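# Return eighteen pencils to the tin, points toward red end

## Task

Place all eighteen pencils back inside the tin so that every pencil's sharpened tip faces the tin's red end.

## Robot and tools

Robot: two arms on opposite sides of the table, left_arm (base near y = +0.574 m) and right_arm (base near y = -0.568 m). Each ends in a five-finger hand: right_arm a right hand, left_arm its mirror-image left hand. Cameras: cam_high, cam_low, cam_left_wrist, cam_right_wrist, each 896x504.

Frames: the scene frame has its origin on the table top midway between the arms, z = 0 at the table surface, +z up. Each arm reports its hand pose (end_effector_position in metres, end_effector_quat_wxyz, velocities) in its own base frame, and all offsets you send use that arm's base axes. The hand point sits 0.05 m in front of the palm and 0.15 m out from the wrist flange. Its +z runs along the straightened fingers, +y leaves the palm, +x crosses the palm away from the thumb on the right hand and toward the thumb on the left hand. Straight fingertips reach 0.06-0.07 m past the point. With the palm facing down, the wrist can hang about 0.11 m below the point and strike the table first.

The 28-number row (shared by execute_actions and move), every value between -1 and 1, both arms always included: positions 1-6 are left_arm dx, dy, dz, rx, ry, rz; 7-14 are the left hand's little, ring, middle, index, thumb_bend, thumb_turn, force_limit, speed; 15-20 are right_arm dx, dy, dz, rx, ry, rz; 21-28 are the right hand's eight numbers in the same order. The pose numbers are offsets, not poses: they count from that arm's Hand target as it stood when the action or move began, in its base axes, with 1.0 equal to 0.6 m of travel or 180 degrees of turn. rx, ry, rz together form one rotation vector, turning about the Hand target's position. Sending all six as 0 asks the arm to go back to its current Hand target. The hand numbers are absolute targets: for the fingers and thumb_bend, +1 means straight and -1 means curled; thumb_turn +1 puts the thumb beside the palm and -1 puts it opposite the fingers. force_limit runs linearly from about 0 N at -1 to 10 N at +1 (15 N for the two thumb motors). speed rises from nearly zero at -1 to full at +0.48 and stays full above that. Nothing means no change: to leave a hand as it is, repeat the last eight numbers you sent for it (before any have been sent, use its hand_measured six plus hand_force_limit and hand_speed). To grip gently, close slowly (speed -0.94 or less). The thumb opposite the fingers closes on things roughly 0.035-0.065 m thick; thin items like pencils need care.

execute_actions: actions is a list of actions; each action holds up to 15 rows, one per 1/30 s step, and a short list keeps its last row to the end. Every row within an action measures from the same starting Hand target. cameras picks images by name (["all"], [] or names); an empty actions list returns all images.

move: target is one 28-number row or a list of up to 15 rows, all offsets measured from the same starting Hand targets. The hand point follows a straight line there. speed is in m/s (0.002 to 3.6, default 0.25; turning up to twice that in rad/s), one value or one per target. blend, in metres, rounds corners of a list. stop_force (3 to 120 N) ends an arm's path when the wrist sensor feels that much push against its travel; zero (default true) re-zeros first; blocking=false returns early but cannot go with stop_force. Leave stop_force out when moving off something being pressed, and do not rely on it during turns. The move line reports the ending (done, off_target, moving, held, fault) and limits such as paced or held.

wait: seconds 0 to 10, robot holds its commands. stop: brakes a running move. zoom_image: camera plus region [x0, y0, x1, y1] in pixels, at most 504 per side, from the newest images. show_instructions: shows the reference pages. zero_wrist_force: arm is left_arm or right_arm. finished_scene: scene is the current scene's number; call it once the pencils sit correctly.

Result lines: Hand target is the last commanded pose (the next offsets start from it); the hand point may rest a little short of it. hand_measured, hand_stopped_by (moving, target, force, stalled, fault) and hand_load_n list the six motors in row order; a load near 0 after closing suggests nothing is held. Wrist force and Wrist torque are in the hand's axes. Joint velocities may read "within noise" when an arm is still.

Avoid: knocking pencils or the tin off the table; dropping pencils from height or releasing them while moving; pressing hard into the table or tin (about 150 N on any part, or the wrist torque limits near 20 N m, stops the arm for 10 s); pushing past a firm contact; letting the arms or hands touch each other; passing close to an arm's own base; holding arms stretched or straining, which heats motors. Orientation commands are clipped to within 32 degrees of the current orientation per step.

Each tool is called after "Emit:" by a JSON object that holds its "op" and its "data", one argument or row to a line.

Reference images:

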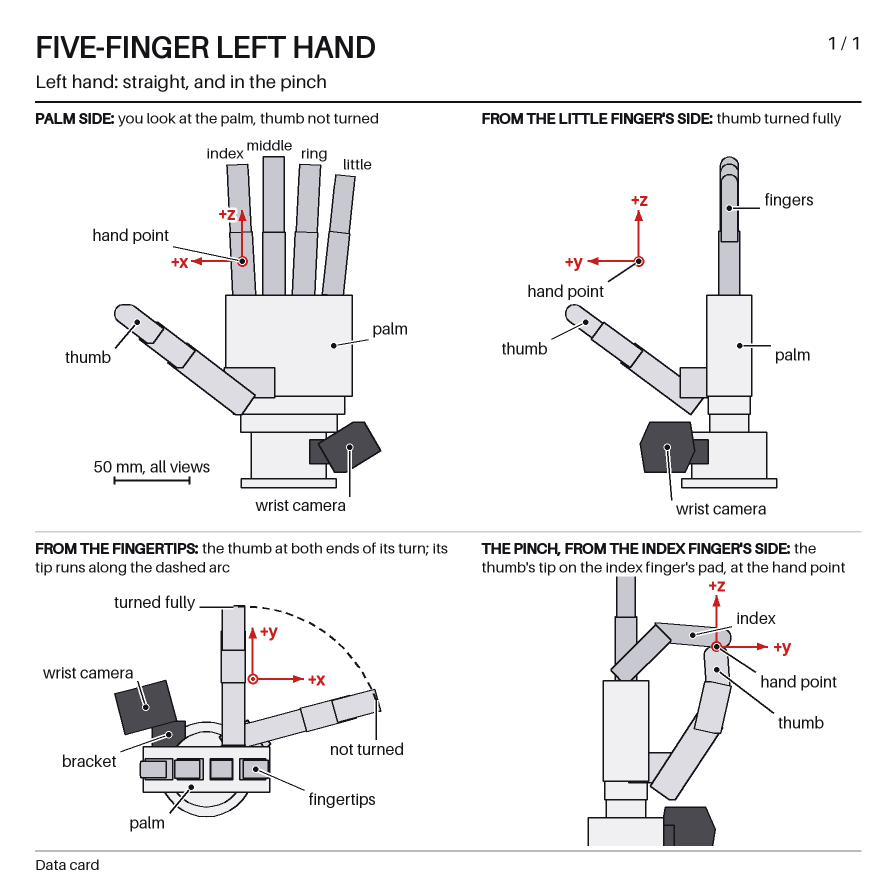

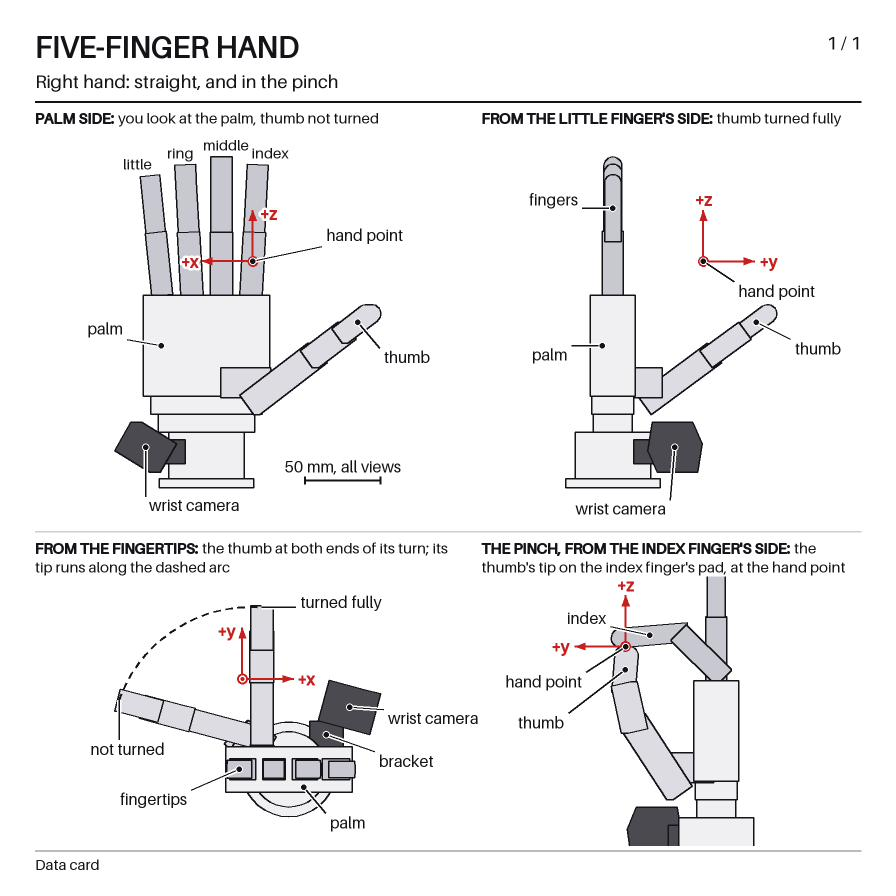

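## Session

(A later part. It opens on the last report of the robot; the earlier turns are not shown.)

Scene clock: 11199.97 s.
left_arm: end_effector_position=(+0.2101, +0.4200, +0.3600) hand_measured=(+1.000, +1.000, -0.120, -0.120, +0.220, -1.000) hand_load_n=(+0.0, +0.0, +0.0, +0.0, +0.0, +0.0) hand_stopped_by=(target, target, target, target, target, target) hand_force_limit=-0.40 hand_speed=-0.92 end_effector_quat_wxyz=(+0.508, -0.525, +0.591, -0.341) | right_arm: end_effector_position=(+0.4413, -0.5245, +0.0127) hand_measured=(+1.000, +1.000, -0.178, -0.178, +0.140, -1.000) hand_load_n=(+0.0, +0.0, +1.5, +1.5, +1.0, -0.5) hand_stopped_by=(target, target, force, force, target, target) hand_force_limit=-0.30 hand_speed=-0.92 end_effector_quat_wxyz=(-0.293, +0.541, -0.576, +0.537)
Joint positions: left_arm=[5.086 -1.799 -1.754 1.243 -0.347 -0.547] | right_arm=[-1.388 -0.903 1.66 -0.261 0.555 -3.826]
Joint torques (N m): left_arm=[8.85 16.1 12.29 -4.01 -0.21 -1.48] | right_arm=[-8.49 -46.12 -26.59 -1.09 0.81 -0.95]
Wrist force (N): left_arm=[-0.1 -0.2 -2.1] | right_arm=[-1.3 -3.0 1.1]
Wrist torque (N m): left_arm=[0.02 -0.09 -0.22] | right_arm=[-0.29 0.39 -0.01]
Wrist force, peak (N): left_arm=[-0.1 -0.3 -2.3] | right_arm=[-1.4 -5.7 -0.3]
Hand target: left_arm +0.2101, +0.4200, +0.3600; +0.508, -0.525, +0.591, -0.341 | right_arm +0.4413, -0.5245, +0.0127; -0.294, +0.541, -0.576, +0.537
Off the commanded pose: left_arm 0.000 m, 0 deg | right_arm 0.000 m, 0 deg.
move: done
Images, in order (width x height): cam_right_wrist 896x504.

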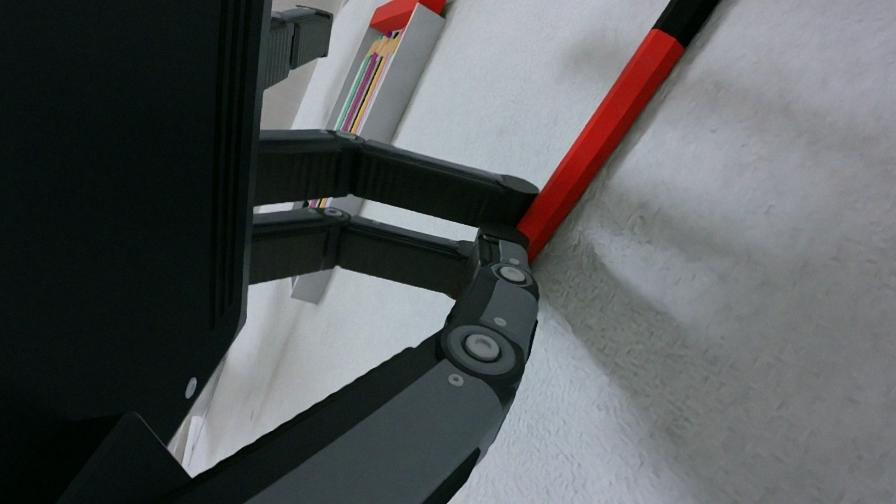

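Emit:
{"op": "move", "data": {
  "target": [
    [0,0,0,0,0,0,1,1,-0.12,-0.12,0.22,-1,-0.4,-0.92,0,0,0,0,0,0,1,1,-0.1,-0.1,0.22,-1,-0.45,-0.6],
    [0,0,0,0,0,0,1,1,-0.12,-0.12,0.22,-1,-0.4,-0.92,0,0,0.06,0,0,0,1,1,-0.1,-0.1,0.22,-1,-0.45,-0.6],
    [0,0,0,0,0,0,1,1,-0.12,-0.12,0.22,-1,-0.4,-0.92,0,0,0.22,0,0,0,1,1,-0.1,-0.1,0.22,-1,-0.45,-0.6],
    [0,0,0,0,0,0,1,1,-0.12,-0.12,0.22,-1,-0.4,-0.92,-0.4022,0.1242,0.3955,0.0458,-0.0566,-0.1544,1,1,-0.1,-0.1,0.22,-1,-0.45,-0.6],
    [0.8265,0.065,-0.2667,0,0,-0.0944,1,1,-0.12,-0.12,0.22,-1,-0.4,-0.92,-0.4022,0.1242,0.3955,0.0458,-0.0566,-0.1544,1,1,-0.1,-0.1,0.22,-1,-0.45,-0.6],
    [0.8265,0.065,-0.458,0,0,-0.0944,1,1,-0.12,-0.12,0.22,-1,-0.4,-0.92,-0.4022,0.1242,0.3955,0.0458,-0.0566,-0.1544,1,1,-0.1,-0.1,0.22,-1,-0.45,-0.6]
  ],
  "speed": [0.05,0.06,0.15,0.3,0.35,0.15],
  "blend": [0,0.015,0.03,0.03,0.02,0],
  "cameras": ["cam_high","cam_left_wrist"]
}}

Emit:
{"op": "zoom_image", "data": {
  "camera": "cam_left_wrist",
  "region": [0, 0, 440, 504]
}}

Scene clock: 11396.93 s.
left_arm: end_effector_position=(+0.7060, +0.4590, +0.0853) hand_measured=(+1.000, +1.000, -0.120, -0.120, +0.220, -1.000) hand_load_n=(+0.0, +0.0, +0.0, +0.0, +0.0, +0.5) hand_stopped_by=(target, target, target, target, target, target) hand_force_limit=-0.40 hand_speed=-0.92 end_effector_quat_wxyz=(+0.452, -0.432, +0.662, -0.413) | right_arm: end_effector_position=(+0.2000, -0.4499, +0.2500) hand_measured=(+1.000, +1.000, -0.100, -0.100, +0.220, -1.000) hand_load_n=(+0.0, -0.5, +0.0, +0.0, +0.5, +0.0) hand_stopped_by=(target, target, target, target, target, target) hand_force_limit=-0.45 hand_speed=-0.60 end_effector_quat_wxyz=(+0.243, -0.316, +0.698, -0.595)
Joint positions: left_arm=[4.142 -2.597 -0.769 2.788 -0.478 -2.364] | right_arm=[-1.988 -1.664 2.039 0.112 0.381 -3.635]
Joint torques (N m): left_arm=[-8.37 57.36 21.28 -0.57 -0.62 1.21] | right_arm=[-9.99 -21.93 -32.89 2.34 -3.24 -1.01]
Wrist force (N): left_arm=[-0.2 -0.1 -2.1] | right_arm=[-1.7 -2.7 1.4]
Wrist torque (N m): left_arm=[0.01 -0.06 -0.22] | right_arm=[-0.25 0.44 0.08]
Wrist force, peak (N): left_arm=[-0.3 -0.4 -4.3] | right_arm=[-0.8 -3.4 2.7]
Hand target: left_arm +0.7060, +0.4590, +0.0852; +0.452, -0.432, +0.662, -0.412 | right_arm +0.2000, -0.4499, +0.2500; +0.243, -0.316, +0.698, -0.595
Off the commanded pose: left_arm 0.000 m, 0 deg | right_arm 0.000 m, 0 deg.
move: done
Images, in order (width x height): cam_high 896x504, cam_left_wrist 896x504.

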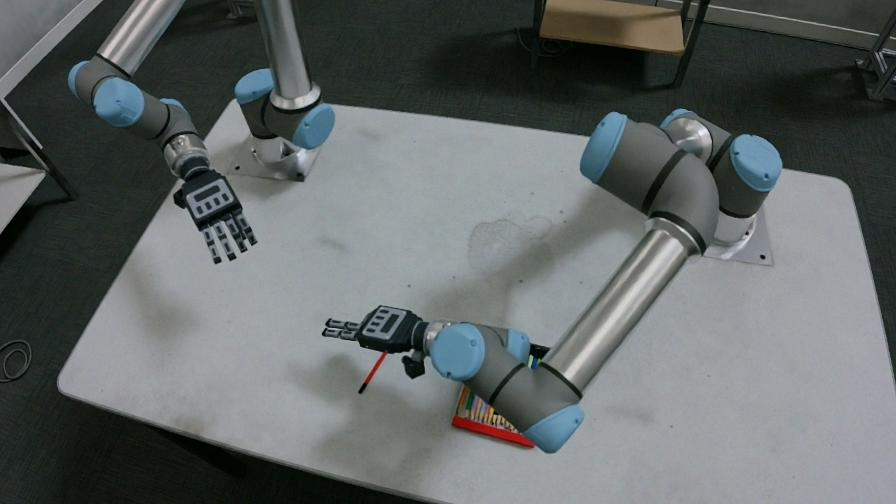

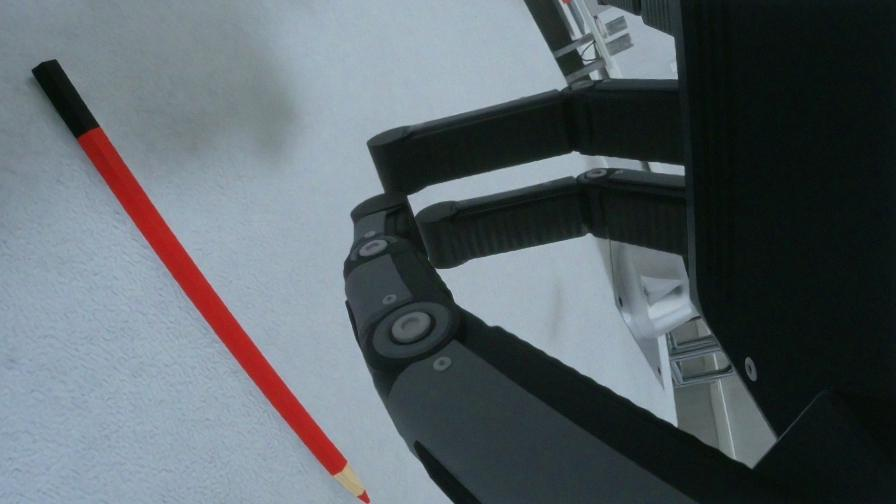

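Scaled by 1.000.

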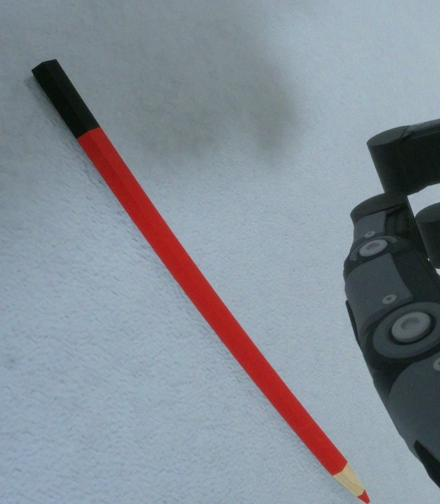

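Emit:
{"op": "move", "data": {
  "target": [-0.0077,-0.0093,-0.0953,0,0,-0.0278,1,1,-0.12,-0.12,0.22,-1,-0.4,-0.92,0,0,0,0,0,0,1,1,-0.1,-0.1,0.22,-1,-0.45,-0.6],
  "speed": 0.1,
  "cameras": ["cam_left_wrist"]
}}

Emit:
{"op": "move", "data": {
  "target": [0,0,-0.032,0,0,0,1,1,-0.12,-0.12,0.22,-1,-0.4,-0.92,0,0,0,0,0,0,1,1,-0.1,-0.1,0.22,-1,-0.45,-0.6],
  "speed": 0.012,
  "stop_force": 3,
  "cameras": ["cam_left_wrist"]
}}

Scene clock: 11420.30 s.
left_arm: end_effector_position=(+0.7013, +0.4536, +0.0281) hand_measured=(+1.000, +1.000, -0.120, -0.120, +0.220, -1.000) hand_load_n=(+0.0, -0.5, +0.0, +0.0, +0.0, +0.0) hand_stopped_by=(target, target, target, target, target, target) hand_force_limit=-0.40 hand_speed=-0.92 end_effector_quat_wxyz=(+0.434, -0.403, +0.681, -0.432) | right_arm: end_effector_position=(+0.2000, -0.4499, +0.2500) hand_measured=(+1.000, +1.000, -0.100, -0.100, +0.220, -1.000) hand_load_n=(+0.0, +0.0, +0.0, +0.0, +0.0, +0.0) hand_stopped_by=(target, target, target, target, target, target) hand_force_limit=-0.45 hand_speed=-0.60 end_effector_quat_wxyz=(+0.243, -0.316, +0.698, -0.595)
Joint positions: left_arm=[4.151 -2.722 -0.689 2.71 -0.4 -2.227] | right_arm=[-1.988 -1.664 2.039 0.112 0.381 -3.635]
Joint torques (N m): left_arm=[-6.12 63.83 12.92 0.34 -0.62 -2.43] | right_arm=[-9.11 -21.49 -32.58 2.31 -3.18 -0.94]
Wrist force (N): left_arm=[-0.2 0.1 -2.2] | right_arm=[-1.7 -2.7 1.6]
Wrist torque (N m): left_arm=[0.06 -0.08 -0.23] | right_arm=[-0.26 0.43 0.09]
Wrist force, peak (N): left_arm=[-0.4 -1.2 -2.4] | right_arm=[-1.9 -2.9 1.6]
Hand target: left_arm +0.7014, +0.4534, +0.0280; +0.434, -0.403, +0.681, -0.432 | right_arm +0.2000, -0.4499, +0.2500; +0.243, -0.316, +0.698, -0.595
Off the commanded pose: left_arm 0.000 m, 0 deg | right_arm 0.000 m, 0 deg.
move: done
Images, in order (width x height): cam_left_wrist 896x504.

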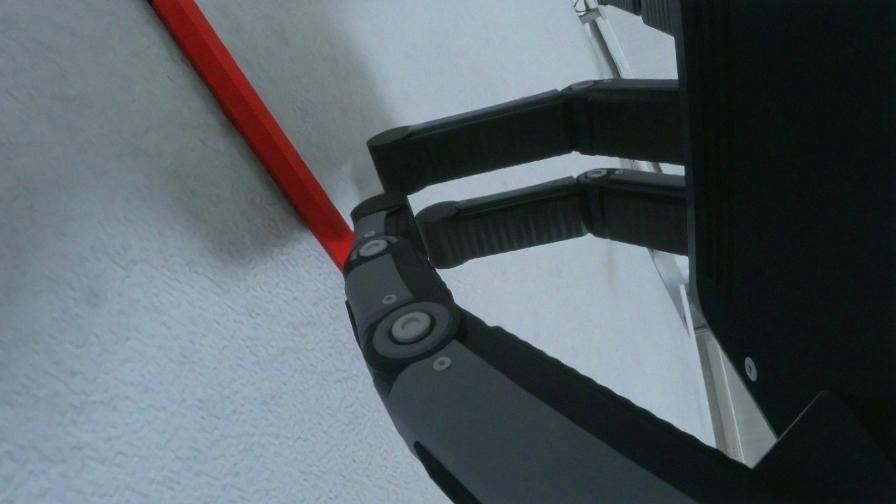

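Scene clock: 11422.70 s.
left_arm: end_effector_position=(+0.7014, +0.4534, +0.0125) hand_measured=(+1.000, +1.000, -0.120, -0.120, +0.220, -1.000) hand_load_n=(+0.0, +0.0, +0.0, +0.0, +0.0, +0.0) hand_stopped_by=(target, target, target, target, target, target) hand_force_limit=-0.40 hand_speed=-0.92 end_effector_quat_wxyz=(+0.434, -0.403, +0.681, -0.432) | right_arm: end_effector_position=(+0.2000, -0.4499, +0.2500) hand_measured=(+1.000, +1.000, -0.100, -0.100, +0.220, -1.000) hand_load_n=(+0.0, +0.0, +0.0, +0.0, +0.5, +0.0) hand_stopped_by=(target, target, target, target, target, target) hand_force_limit=-0.45 hand_speed=-0.60 end_effector_quat_wxyz=(+0.243, -0.316, +0.698, -0.595)
Joint positions: left_arm=[4.151 -2.738 -0.698 2.735 -0.4 -2.227] | right_arm=[-1.988 -1.664 2.039 0.112 0.381 -3.635]
Joint torques (N m): left_arm=[-8.3 65.82 24.92 -3.2 -1.13 1.48] | right_arm=[-9.77 -21.74 -32.95 2.32 -3.16 -0.96]
Wrist force (N): left_arm=[-0.9 -3.3 -2.8] | right_arm=[-1.8 -2.9 1.5]
Wrist torque (N m): left_arm=[-0.02 -0.06 -0.22] | right_arm=[-0.27 0.44 0.08]
Wrist force, peak (N): left_arm=[-1.9 -7.7 -4.1] | right_arm=[-1.9 -2.9 1.7]
Hand target: left_arm +0.7014, +0.4534, +0.0125; +0.434, -0.403, +0.681, -0.432 (not the last commanded pose) | right_arm +0.2000, -0.4499, +0.2500; +0.243, -0.316, +0.698, -0.595
Off the commanded pose: left_arm 0.004 m, 0 deg | right_arm 0.000 m, 0 deg.
move: contact (left_arm)
Images, in order (width x height): cam_left_wrist 896x504.

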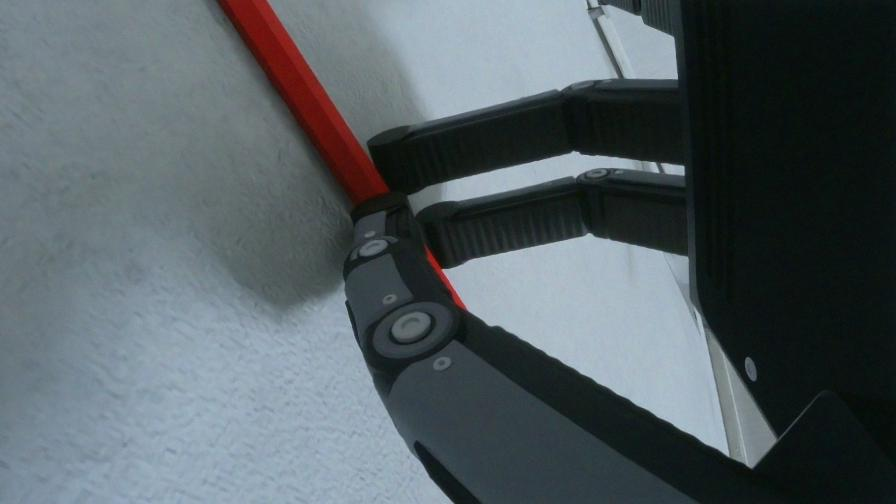

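Emit:
{"op": "move", "data": {
  "target": [
    [0,0,0,0,0,0,1,1,-0.6,-0.6,0.22,-1,-0.75,-0.92,0,0,0,0,0,0,1,1,-0.1,-0.1,0.22,-1,-0.45,-0.6],
    [0,0,0.0012,0,0,0,1,1,-0.65,-0.65,0.22,-1,-0.5,-0.92,0,0,0,0,0,0,1,1,-0.1,-0.1,0.22,-1,-0.45,-0.6],
    [-0.06,-0.05,0.0012,0,0,0.1667,1,1,-0.65,-0.65,0.22,-1,-0.5,-0.92,0,0,0,0,0,0,1,1,-0.1,-0.1,0.22,-1,-0.45,-0.6]
  ],
  "speed": [0.02,0.02,0.1],
  "cameras": ["cam_left_wrist","cam_high"]
}}

Scene clock: 11445.37 s.
left_arm: end_effector_position=(+0.6655, +0.4233, +0.0134) hand_measured=(+1.000, +1.000, -0.200, -0.170, +0.220, -1.000) hand_load_n=(+0.0, +0.0, +2.5, +0.5, +2.0, +0.5) hand_stopped_by=(target, target, force, force, target, target) hand_force_limit=-0.50 hand_speed=-0.92 end_effector_quat_wxyz=(+0.531, -0.565, +0.553, -0.305) | right_arm: end_effector_position=(+0.2000, -0.4499, +0.2500) hand_measured=(+1.000, +1.000, -0.100, -0.100, +0.220, -1.000) hand_load_n=(+0.0, +0.0, +0.0, +0.0, +0.0, +0.0) hand_stopped_by=(target, target, target, target, target, target) hand_force_limit=-0.45 hand_speed=-0.60 end_effector_quat_wxyz=(+0.243, -0.316, +0.698, -0.595)
Joint positions: left_arm=[4.075 -2.315 -1.486 3.484 -0.936 -2.696] | right_arm=[-1.988 -1.664 2.039 0.112 0.381 -3.635]
Joint torques (N m): left_arm=[9.93 36.62 15.65 -0.74 -1.36 2.03] | right_arm=[-9.14 -21.24 -32.55 2.33 -3.31 -0.77]
Wrist force (N): left_arm=[-0.2 -0.5 -2.2] | right_arm=[-1.7 -2.5 1.5]
Wrist torque (N m): left_arm=[-0.02 -0.08 -0.14] | right_arm=[-0.22 0.43 0.09]
Wrist force, peak (N): left_arm=[-1.6 -4.1 -3.1] | right_arm=[-1.9 -2.9 1.7]
Hand target: left_arm +0.6654, +0.4234, +0.0132; +0.531, -0.565, +0.553, -0.305 | right_arm +0.2000, -0.4499, +0.2500; +0.243, -0.316, +0.698, -0.595
Off the commanded pose: left_arm 0.000 m, 0 deg | right_arm 0.000 m, 0 deg.
move: done
Images, in order (width x height): cam_high 896x504, cam_left_wrist 896x504.

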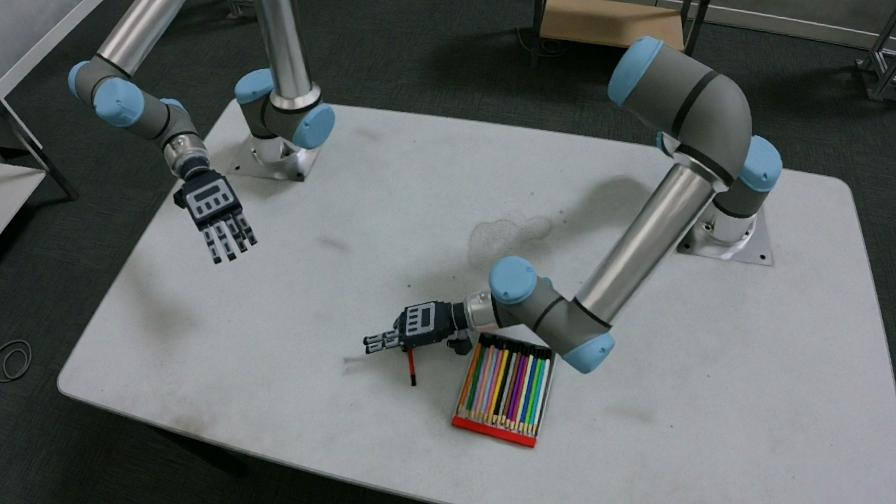

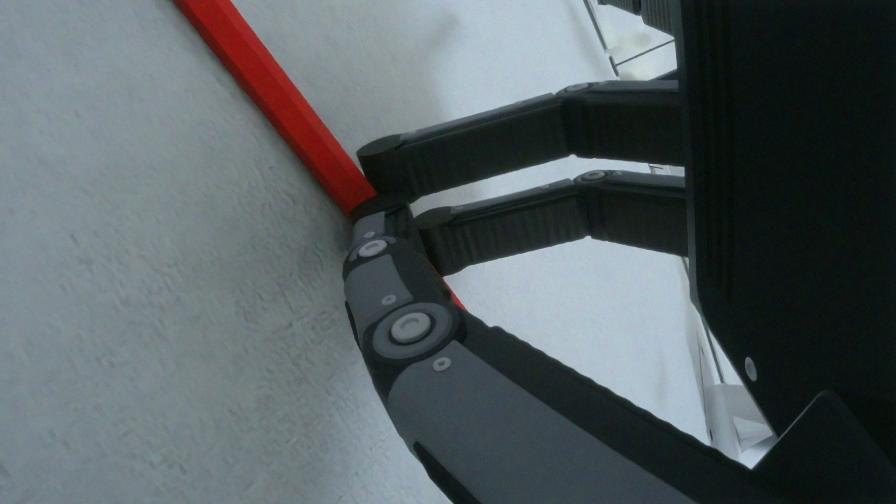

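Emit:
{"op": "move", "data": {
  "target": [-0.1757,-0.1557,0,0,0,0.4222,1,1,-0.65,-0.65,0.22,-1,-0.5,-0.92,0,0,0,0,0,0,1,1,-0.1,-0.1,0.22,-1,-0.45,-0.6],
  "speed": 0.1,
  "cameras": ["cam_left_wrist","cam_high"]
}}

Scene clock: 11457.30 s.
left_arm: end_effector_position=(+0.5600, +0.3300, +0.0132) hand_measured=(+1.000, +1.000, -0.198, -0.170, +0.220, -1.000) hand_load_n=(+0.0, +0.0, +15.0, +0.0, +0.0, +0.0) hand_stopped_by=(target, target, force, force, target, target) hand_force_limit=-0.50 hand_speed=-0.92 end_effector_quat_wxyz=(-0.606, +0.786, -0.088, -0.086) | right_arm: end_effector_position=(+0.2000, -0.4499, +0.2500) hand_measured=(+1.000, +1.000, -0.100, -0.100, +0.220, -1.000) hand_load_n=(+0.0, +0.0, +0.0, +0.0, +0.0, +0.0) hand_stopped_by=(target, target, target, target, target, target) hand_force_limit=-0.45 hand_speed=-0.60 end_effector_quat_wxyz=(+0.243, -0.316, +0.698, -0.595)
Joint positions: left_arm=[3.567 -2.34 -1.478 3.225 -2.675 -3.429] | right_arm=[-1.988 -1.664 2.039 0.112 0.381 -3.635]
Joint torques (N m): left_arm=[7.33 19.13 -10.93 -4.28 4.02 1.04] | right_arm=[-9.58 -20.52 -32.7 2.12 -3.06 -0.7]
Wrist force (N): left_arm=[-1.9 -56.9 -4.2] | right_arm=[-1.9 -2.6 1.6]
Wrist torque (N m): left_arm=[0.10 -0.11 1.08] | right_arm=[-0.25 0.46 0.08]
Wrist force, peak (N): left_arm=[-0.3 -60.9 -3.0] | right_arm=[-1.9 -3.0 1.7]
Hand target: left_arm +0.5600, +0.3300, +0.0132; -0.606, +0.786, -0.088, -0.086 | right_arm +0.2000, -0.4499, +0.2500; +0.243, -0.316, +0.698, -0.595
Off the commanded pose: left_arm 0.000 m, 0 deg | right_arm 0.000 m, 0 deg.
move: done
Images, in order (width x height): cam_high 896x504, cam_left_wrist 896x504.

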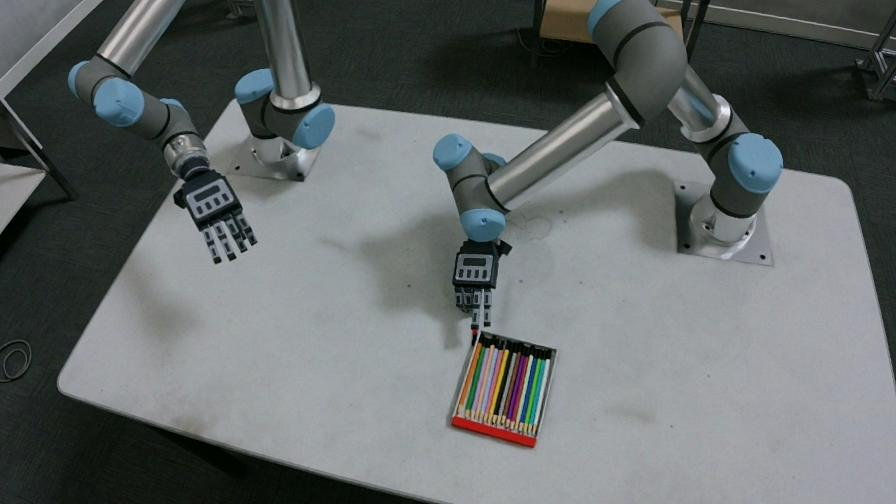

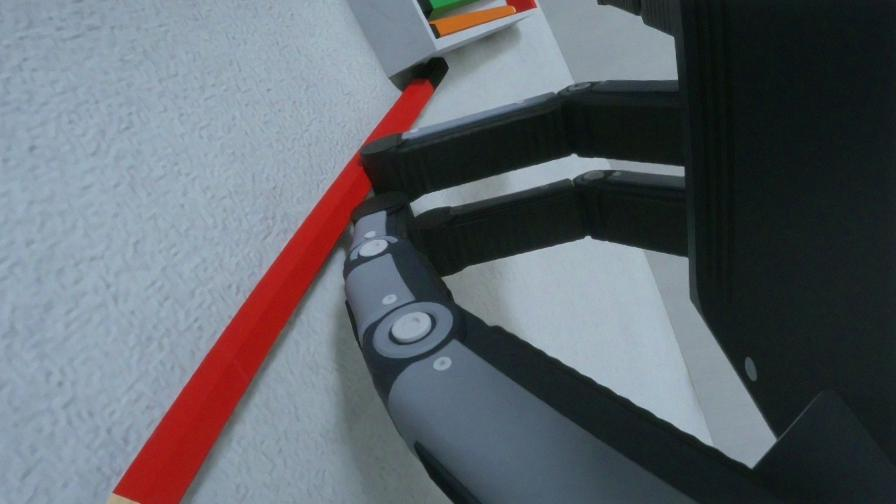

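Emit:
{"op": "move", "data": {
  "target": [0,0,0.08,0,0,0,1,1,-0.65,-0.65,0.22,-1,-0.5,-0.92,0,0,0,0,0,0,1,1,-0.1,-0.1,0.22,-1,-0.45,-0.6],
  "speed": 0.05,
  "cameras": ["cam_left_wrist","cam_high"]
}}

Scene clock: 11463.30 s.
left_arm: end_effector_position=(+0.5600, +0.3301, +0.0614) hand_measured=(+1.000, +1.000, -0.200, -0.170, +0.220, -1.000) hand_load_n=(+0.0, +0.0, +0.0, +0.0, +0.0, +0.0) hand_stopped_by=(target, target, force, force, target, target) hand_force_limit=-0.50 hand_speed=-0.92 end_effector_quat_wxyz=(-0.606, +0.786, -0.088, -0.086) end_effector_velocity=(+0.000, +0.000, -0.002) end_effector_angular_velocity=(-0.001, -0.001, -0.001) | right_arm: end_effector_position=(+0.2000, -0.4499, +0.2500) hand_measured=(+1.000, +1.000, -0.100, -0.100, +0.220, -1.000) hand_load_n=(+0.0, +0.0, +0.0, +0.0, +0.0, +0.0) hand_stopped_by=(target, target, target, target, target, target) hand_force_limit=-0.45 hand_speed=-0.60 end_effector_quat_wxyz=(+0.243, -0.316, +0.698, -0.595)
Joint positions: left_arm=[3.567 -2.272 -1.454 3.134 -2.675 -3.429] | right_arm=[-1.988 -1.664 2.039 0.112 0.381 -3.635]
Joint velocities: left_arm=[0.001 -0.002 -0.003 0.006 0.002 0] | right_arm=[within noise]
Joint torques (N m): left_arm=[7.32 32.94 9.4 1.1 -2.72 -1.99] | right_arm=[-8.96 -20.78 -33.48 2.26 -3.08 -0.56]
Wrist force (N): left_arm=[3.3 -1.0 -1.5] | right_arm=[-1.8 -2.8 1.6]
Wrist torque (N m): left_arm=[-0.15 -0.59 0.00] | right_arm=[-0.26 0.44 0.08]
Wrist force, peak (N): left_arm=[-2.0 -58.0 -4.7] | right_arm=[-1.8 -3.0 1.7]
Hand target: left_arm +0.5600, +0.3300, +0.0612; -0.606, +0.786, -0.088, -0.086 | right_arm +0.2000, -0.4499, +0.2500; +0.243, -0.316, +0.698, -0.595
Off the commanded pose: left_arm 0.000 m, 0 deg | right_arm 0.000 m, 0 deg.
move: done
Images, in order (width x height): cam_high 896x504, cam_left_wrist 896x504.

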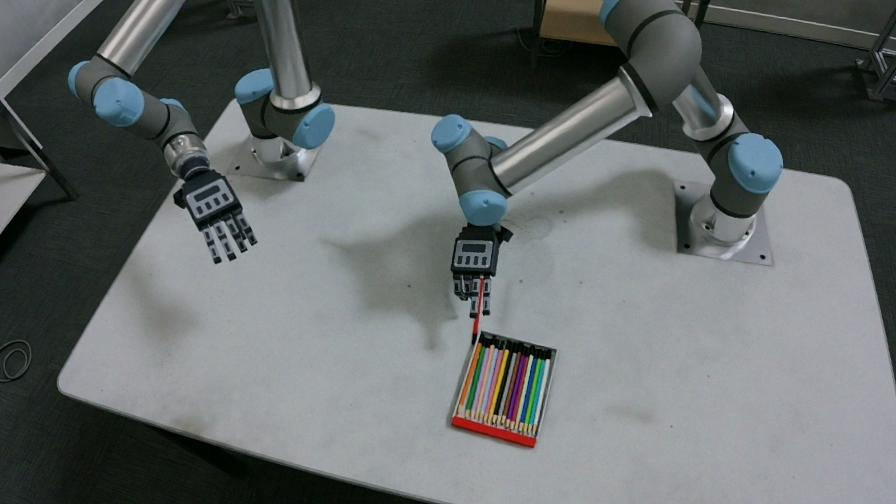

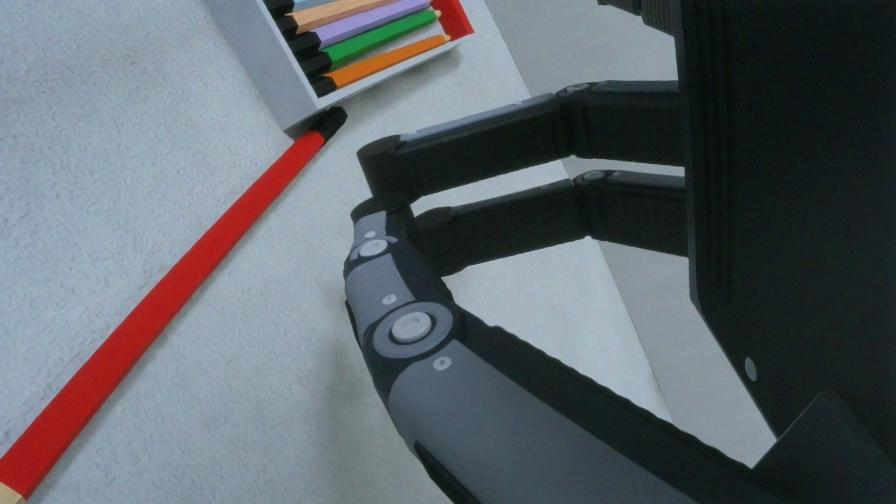

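Emit:
{"op": "move", "data": {
  "target": [
    [0,0,0.03,0,0,0,1,1,-0.65,-0.65,0.22,-1,-0.5,-0.92,0,0,0,0,0,0,1,1,-0.1,-0.1,0.22,-1,-0.45,-0.6],
    [-0.0538,-0.0288,0.03,0,0,-0.465,1,1,-0.12,-0.12,0.22,-1,-0.4,-0.8,0,0,0,0,0,0,1,1,-0.1,-0.1,0.22,-1,-0.45,-0.6]
  ],
  "speed": [0.1,0.2],
  "blend": [0.01,0],
  "cameras": ["cam_left_wrist","cam_high"]
}}

Emit:
{"op": "zoom_image", "data": {
  "camera": "cam_left_wrist",
  "region": [0, 0, 440, 504]
}}

Scene clock: 11495.73 s.
left_arm: end_effector_position=(+0.5277, +0.3127, +0.0792) hand_measured=(+1.000, +1.000, -0.120, -0.120, +0.220, -1.000) hand_load_n=(+0.0, +0.0, +0.0, +0.0, +0.0, +0.0) hand_stopped_by=(target, target, target, target, target, target) hand_force_limit=-0.40 hand_speed=-0.80 end_effector_quat_wxyz=(+0.509, -0.527, +0.590, -0.340) | right_arm: end_effector_position=(+0.2000, -0.4499, +0.2500) hand_measured=(+1.000, +1.000, -0.100, -0.100, +0.220, -1.000) hand_load_n=(+0.0, +0.0, +0.0, +0.0, +0.0, +0.0) hand_stopped_by=(target, target, target, target, target, target) hand_force_limit=-0.45 hand_speed=-0.60 end_effector_quat_wxyz=(+0.243, -0.316, +0.698, -0.595)
Joint positions: left_arm=[4.237 -1.934 -1.942 3.454 -0.66 -2.547] | right_arm=[-1.988 -1.664 2.039 0.112 0.381 -3.635]
Joint torques (N m): left_arm=[-3.57 40.37 20.49 -1.41 2.07 2.23] | right_arm=[-8.57 -20.92 -32.9 2.16 -3.13 -0.56]
Wrist force (N): left_arm=[3.1 -0.5 -1.5] | right_arm=[-2.0 -2.5 1.6]
Wrist torque (N m): left_arm=[-0.08 -0.56 -0.02] | right_arm=[-0.24 0.47 0.07]
Wrist force, peak (N): left_arm=[3.4 -2.1 -1.9] | right_arm=[-1.9 -3.0 1.6]
Hand target: left_arm +0.5277, +0.3127, +0.0792; +0.509, -0.527, +0.590, -0.340 | right_arm +0.2000, -0.4499, +0.2500; +0.243, -0.316, +0.698, -0.595
Off the commanded pose: left_arm 0.000 m, 0 deg | right_arm 0.000 m, 0 deg.
move: done; blend cut to 0.009 m at target 1
Images, in order (width x height): cam_high 896x504, cam_left_wrist 896x504.

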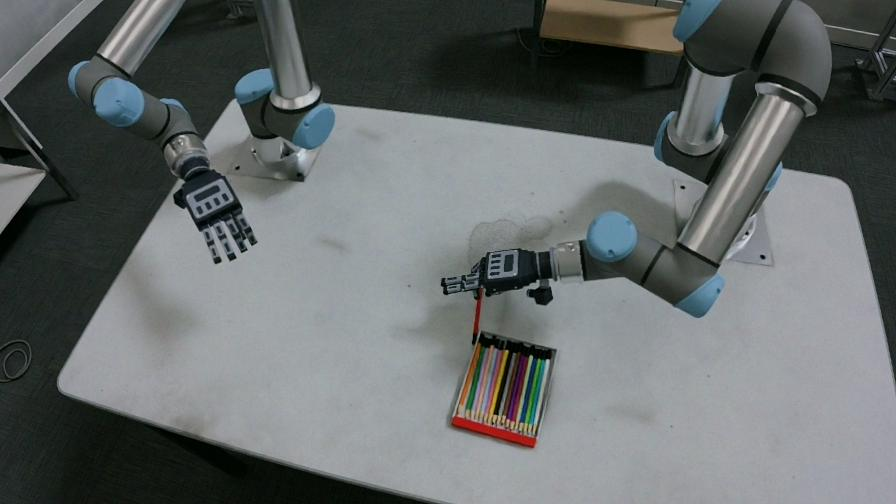

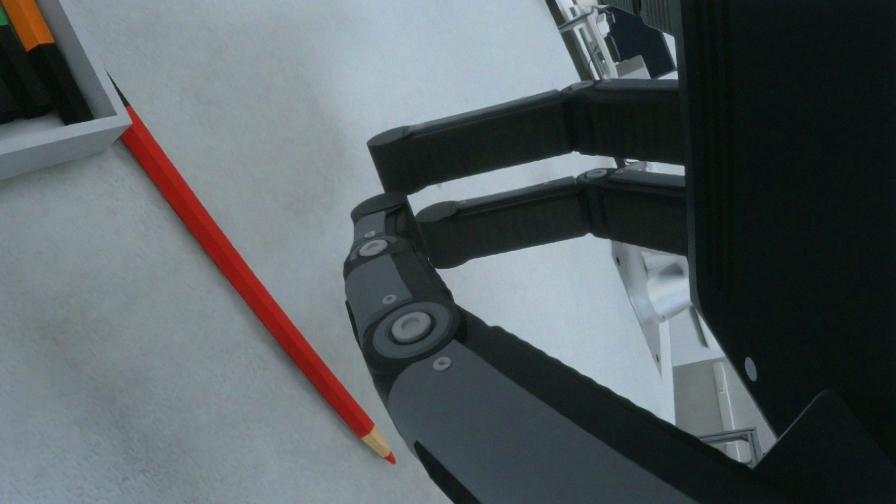

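Scaled by 1.000.

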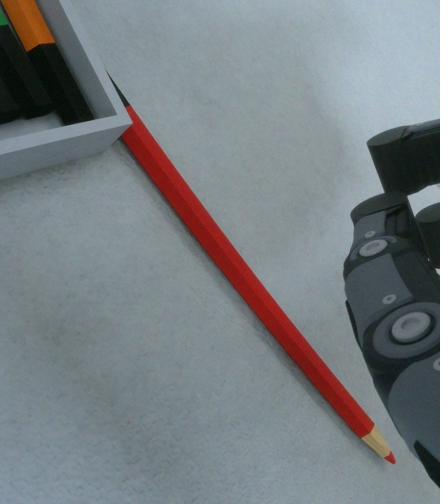

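Emit:
{"op": "execute_actions", "data": {
  "actions": [],
  "cameras": ["cam_high","cam_left_wrist","cam_low"]
}}

Scene clock: 11543.87 s.
left_arm: end_effector_position=(+0.5277, +0.3127, +0.0792) hand_measured=(+1.000, +1.000, -0.120, -0.120, +0.220, -1.000) hand_load_n=(+0.0, +0.0, +0.0, +0.0, +0.0, +0.0) hand_stopped_by=(target, target, target, target, target, target) hand_force_limit=-0.40 hand_speed=-0.80 end_effector_quat_wxyz=(+0.509, -0.527, +0.590, -0.340) | right_arm: end_effector_position=(+0.2000, -0.4499, +0.2500) hand_measured=(+1.000, +1.000, -0.100, -0.100, +0.220, -1.000) hand_load_n=(+0.0, +0.0, +0.0, +0.0, +0.0, +0.0) hand_stopped_by=(target, target, target, target, target, target) hand_force_limit=-0.45 hand_speed=-0.60 end_effector_quat_wxyz=(+0.243, -0.316, +0.698, -0.595)
Joint positions: left_arm=[4.237 -1.934 -1.942 3.454 -0.66 -2.547] | right_arm=[-1.988 -1.664 2.039 0.112 0.381 -3.635]
Joint velocities: within noise
Joint torques (N m): left_arm=[-5.42 39.89 22.39 -1.25 2.07 2.21] | right_arm=[-8.89 -21.08 -32.58 2.2 -2.9 -0.5]
Wrist force (N): left_arm=[3.1 -0.8 -1.3] | right_arm=[-1.9 -2.7 1.6]
Wrist torque (N m): left_arm=[-0.12 -0.57 -0.01] | right_arm=[-0.25 0.47 0.07]
Wrist force, peak (N): left_arm=[3.4 -1.0 -1.6] | right_arm=[-2.0 -2.9 1.7]
Hand target: left_arm +0.5277, +0.3127, +0.0792; +0.509, -0.527, +0.590, -0.340 | right_arm +0.2000, -0.4499, +0.2500; +0.243, -0.316, +0.698, -0.595
Off the commanded pose: left_arm 0.000 m, 0 deg | right_arm 0.000 m, 0 deg.
Images, in order (width x height): cam_high 896x504, cam_low 896x504, cam_left_wrist 896x504.

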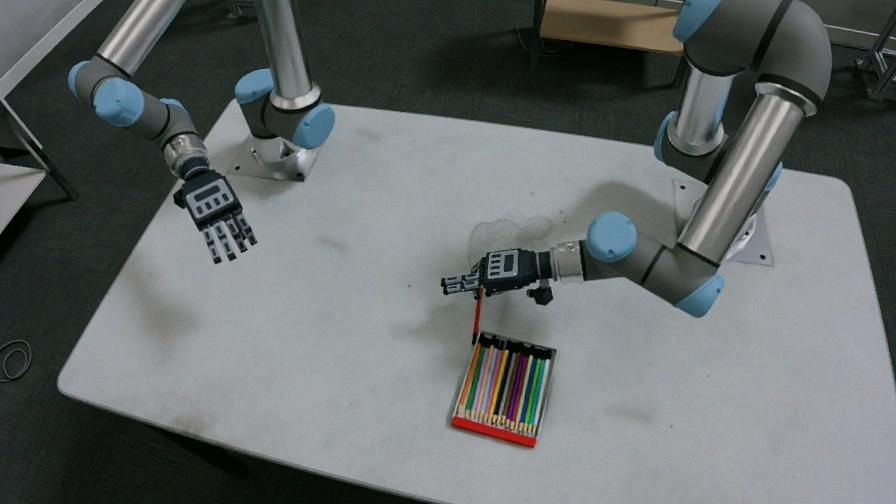

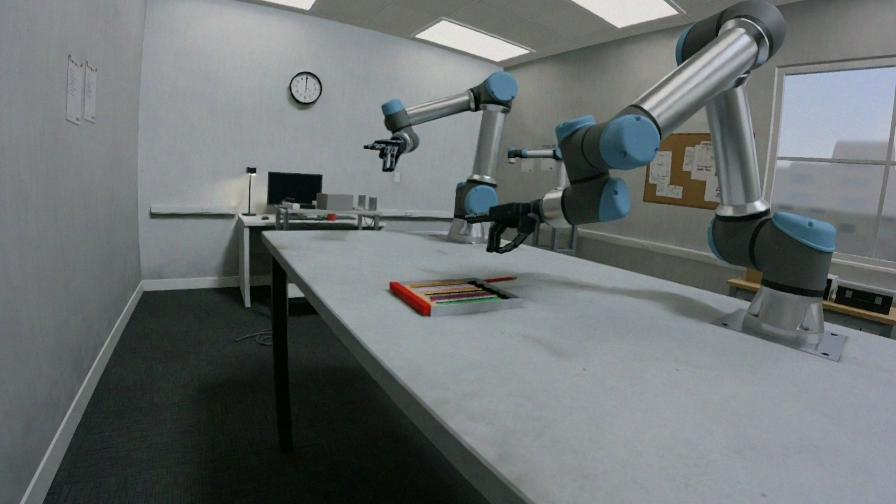

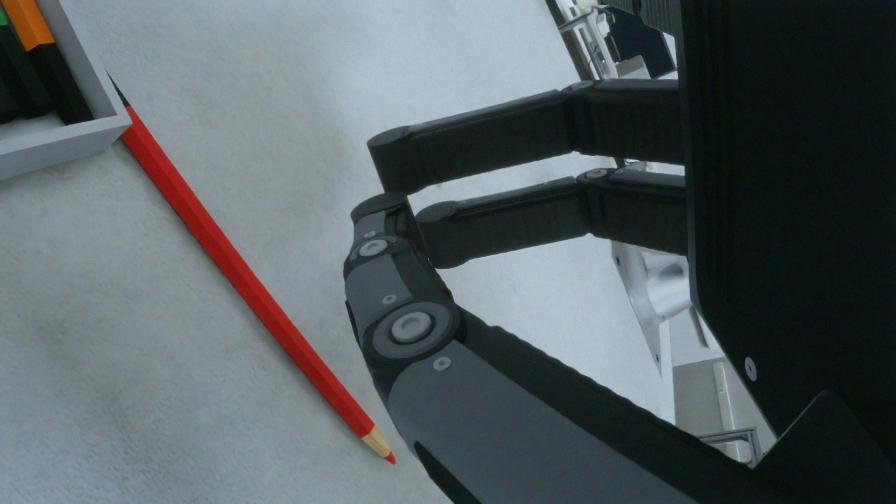

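Emit:
{"op": "move", "data": {
  "target": [
    [0,0,-0.0853,0,0,0,1,1,-0.12,-0.12,0.22,-1,-0.4,-0.8,0,0,0,0,0,0,1,1,-0.1,-0.1,0.22,-1,-0.45,-0.6],
    [0,0,-0.112,0,0,0,1,1,-0.12,-0.12,0.22,-1,-0.4,-0.8,0,0,0,0,0,0,1,1,-0.1,-0.1,0.22,-1,-0.45,-0.6]
  ],
  "speed": [0.06,0.012],
  "stop_force": 3,
  "cameras": ["cam_left_wrist"]
}}

Scene clock: 11591.77 s.
left_arm: end_effector_position=(+0.5277, +0.3127, +0.0194) hand_measured=(+1.000, +1.000, -0.120, -0.120, +0.220, -1.000) hand_load_n=(-0.5, +0.0, +0.0, +0.0, +0.0, +0.0) hand_stopped_by=(target, target, target, target, target, target) hand_force_limit=-0.40 hand_speed=-0.80 end_effector_quat_wxyz=(+0.509, -0.527, +0.590, -0.340) | right_arm: end_effector_position=(+0.2000, -0.4499, +0.2500) hand_measured=(+1.000, +1.000, -0.100, -0.100, +0.220, -1.000) hand_load_n=(+0.0, +0.0, +0.0, +0.0, +0.0, +0.0) hand_stopped_by=(target, target, target, target, target, target) hand_force_limit=-0.45 hand_speed=-0.60 end_effector_quat_wxyz=(+0.243, -0.316, +0.698, -0.595)
Joint positions: left_arm=[4.237 -2.045 -1.982 3.605 -0.66 -2.547] | right_arm=[-1.988 -1.664 2.039 0.112 0.381 -3.635]
Joint torques (N m): left_arm=[1 41.86 20.3 1.12 -0.77 -1.9] | right_arm=[-8.58 -19.89 -33.4 2.08 -2.99 -0.51]
Wrist force (N): left_arm=[3.0 -2.3 -2.2] | right_arm=[-1.8 -2.6 1.5]
Wrist torque (N m): left_arm=[-0.14 -0.57 -0.01] | right_arm=[-0.22 0.45 0.08]
Wrist force, peak (N): left_arm=[2.7 -8.6 -4.4] | right_arm=[-1.9 -2.9 1.6]
Hand target: left_arm +0.5277, +0.3127, +0.0194; +0.509, -0.527, +0.590, -0.340 (not the last commanded pose) | right_arm +0.2000, -0.4499, +0.2500; +0.243, -0.316, +0.698, -0.595
Off the commanded pose: left_arm 0.007 m, 0 deg | right_arm 0.000 m, 0 deg.
move: contact (left_arm); path passed 1 of 2 targets
Images, in order (width x height): cam_left_wrist 896x504.

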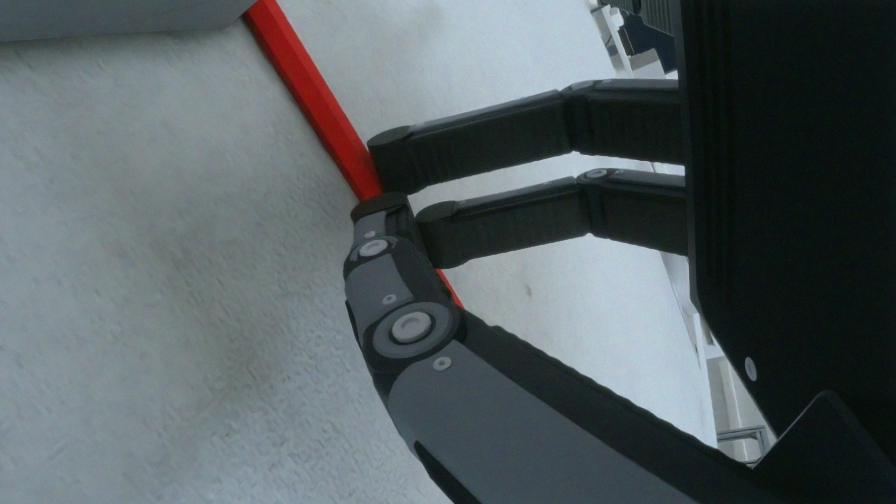

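Emit:
{"op": "move", "data": {
  "target": [
    [0,0,0.0333,0,0,0,1,1,-0.12,-0.12,0.22,-1,-0.4,-0.8,0,0,0,0,0,0,1,1,-0.1,-0.1,0.22,-1,-0.45,-0.6],
    [0.0202,-0.0095,0.0333,0,0,-0.0072,1,1,-0.12,-0.12,0.22,-1,-0.4,-0.8,0,0,0,0,0,0,1,1,-0.1,-0.1,0.22,-1,-0.45,-0.6]
  ],
  "speed": [0.06,0.06],
  "cameras": ["cam_left_wrist"]
}}

Emit:
{"op": "zoom_image", "data": {
  "camera": "cam_left_wrist",
  "region": [200, 0, 600, 400]
}}

Scene clock: 11649.30 s.
left_arm: end_effector_position=(+0.5398, +0.3070, +0.0393) hand_measured=(+1.000, +1.000, -0.120, -0.120, +0.220, -1.000) hand_load_n=(+0.0, -0.5, +0.0, +0.0, +0.0, +0.5) hand_stopped_by=(target, target, target, target, target, target) hand_force_limit=-0.40 hand_speed=-0.80 end_effector_quat_wxyz=(+0.505, -0.520, +0.596, -0.346) | right_arm: end_effector_position=(+0.2000, -0.4499, +0.2500) hand_measured=(+1.000, +1.000, -0.100, -0.100, +0.220, -1.000) hand_load_n=(+0.0, -0.5, +0.0, +0.0, +0.0, +0.0) hand_stopped_by=(target, target, target, target, target, target) hand_force_limit=-0.45 hand_speed=-0.60 end_effector_quat_wxyz=(+0.243, -0.316, +0.698, -0.595)
Joint positions: left_arm=[4.211 -2.02 -1.947 3.547 -0.663 -2.55] | right_arm=[-1.988 -1.664 2.039 0.112 0.381 -3.635]
Joint torques (N m): left_arm=[9.64 42.77 8.58 1.25 0.87 -0.22] | right_arm=[-8.48 -19.84 -32.72 2.12 -3.08 -0.4]
Wrist force (N): left_arm=[3.4 -0.8 -1.4] | right_arm=[-1.9 -2.6 1.8]
Wrist torque (N m): left_arm=[-0.13 -0.60 0.01] | right_arm=[-0.27 0.46 0.07]
Wrist force, peak (N): left_arm=[3.4 -2.3 -2.0] | right_arm=[-1.8 -2.8 1.9]
Hand target: left_arm +0.5398, +0.3070, +0.0394; +0.505, -0.520, +0.596, -0.346 | right_arm +0.2000, -0.4499, +0.2500; +0.243, -0.316, +0.698, -0.595
Off the commanded pose: left_arm 0.000 m, 0 deg | right_arm 0.000 m, 0 deg.
move: done
Images, in order (width x height): cam_left_wrist 896x504.

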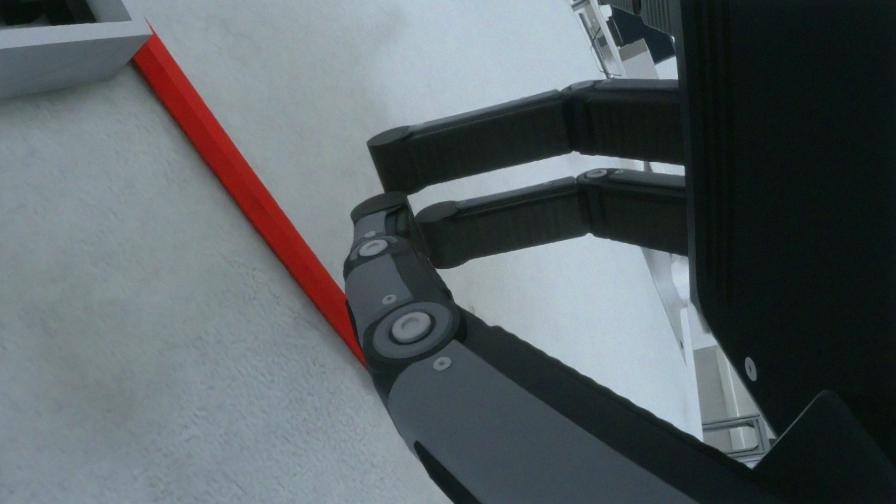

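Scaled by 1.260 from the camera's 896x504 image, which has a finer 1280x720 frame.

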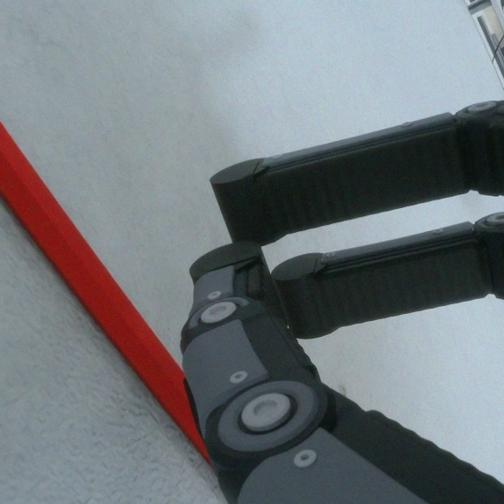

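Emit:
{"op": "move", "data": {
  "target": [
    [-0.0017,0,-0.018,0,0,0,1,1,-0.12,-0.12,0.22,-1,-0.4,-0.8,0,0,0,0,0,0,1,1,-0.1,-0.1,0.22,-1,-0.45,-0.6],
    [-0.0017,0,-0.0457,0,0,0,1,1,-0.12,-0.12,0.22,-1,-0.4,-0.8,0,0,0,0,0,0,1,1,-0.1,-0.1,0.22,-1,-0.45,-0.6]
  ],
  "speed": [0.05,0.012],
  "stop_force": 3,
  "cameras": ["cam_left_wrist"]
}}

Scene clock: 11681.00 s.
left_arm: end_effector_position=(+0.5388, +0.3070, +0.0122) hand_measured=(+1.000, +1.000, -0.120, -0.120, +0.220, -1.000) hand_load_n=(+0.0, +0.0, -0.5, -0.5, +0.0, +0.0) hand_stopped_by=(target, target, target, target, target, target) hand_force_limit=-0.40 hand_speed=-0.80 end_effector_quat_wxyz=(+0.505, -0.520, +0.596, -0.346) | right_arm: end_effector_position=(+0.2000, -0.4499, +0.2500) hand_measured=(+1.000, +1.000, -0.100, -0.100, +0.220, -1.000) hand_load_n=(+0.0, +0.0, +0.0, +0.0, +0.5, +0.0) hand_stopped_by=(target, target, target, target, target, target) hand_force_limit=-0.45 hand_speed=-0.60 end_effector_quat_wxyz=(+0.243, -0.316, +0.698, -0.595)
Joint positions: left_arm=[4.213 -2.071 -1.963 3.613 -0.661 -2.548] | right_arm=[-1.988 -1.664 2.039 0.112 0.381 -3.635]
Joint torques (N m): left_arm=[-6.15 41.84 19.48 -0.97 -1.07 -2.2] | right_arm=[-8.55 -20.08 -32.8 2.12 -2.86 -0.3]
Wrist force (N): left_arm=[3.3 -4.5 -3.3] | right_arm=[-1.8 -2.8 1.6]
Wrist torque (N m): left_arm=[-0.13 -0.57 -0.01] | right_arm=[-0.26 0.45 0.08]
Wrist force, peak (N): left_arm=[1.9 -8.5 -4.0] | right_arm=[-1.8 -3.0 1.6]
Hand target: left_arm +0.5388, +0.3070, +0.0122; +0.505, -0.520, +0.596, -0.346 | right_arm +0.2000, -0.4499, +0.2500; +0.243, -0.316, +0.698, -0.595
Off the commanded pose: left_arm 0.000 m, 0 deg | right_arm 0.000 m, 0 deg.
move: contact (left_arm)
Images, in order (width x height): cam_left_wrist 896x504.

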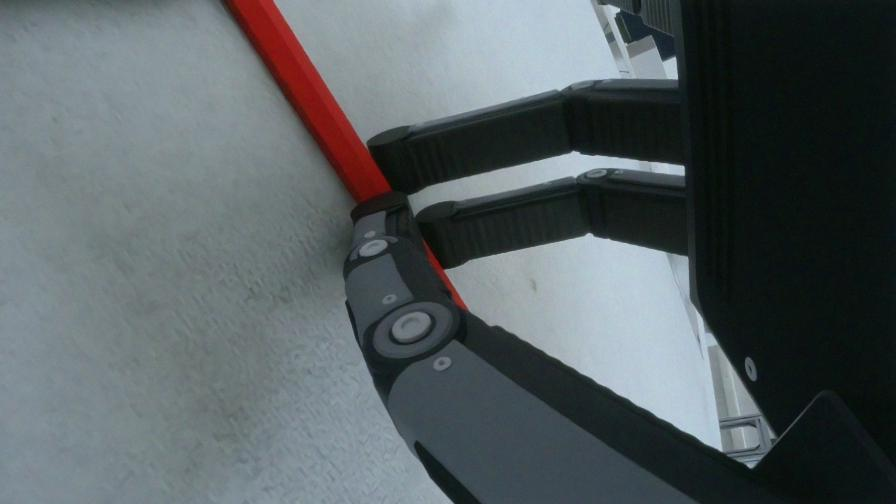

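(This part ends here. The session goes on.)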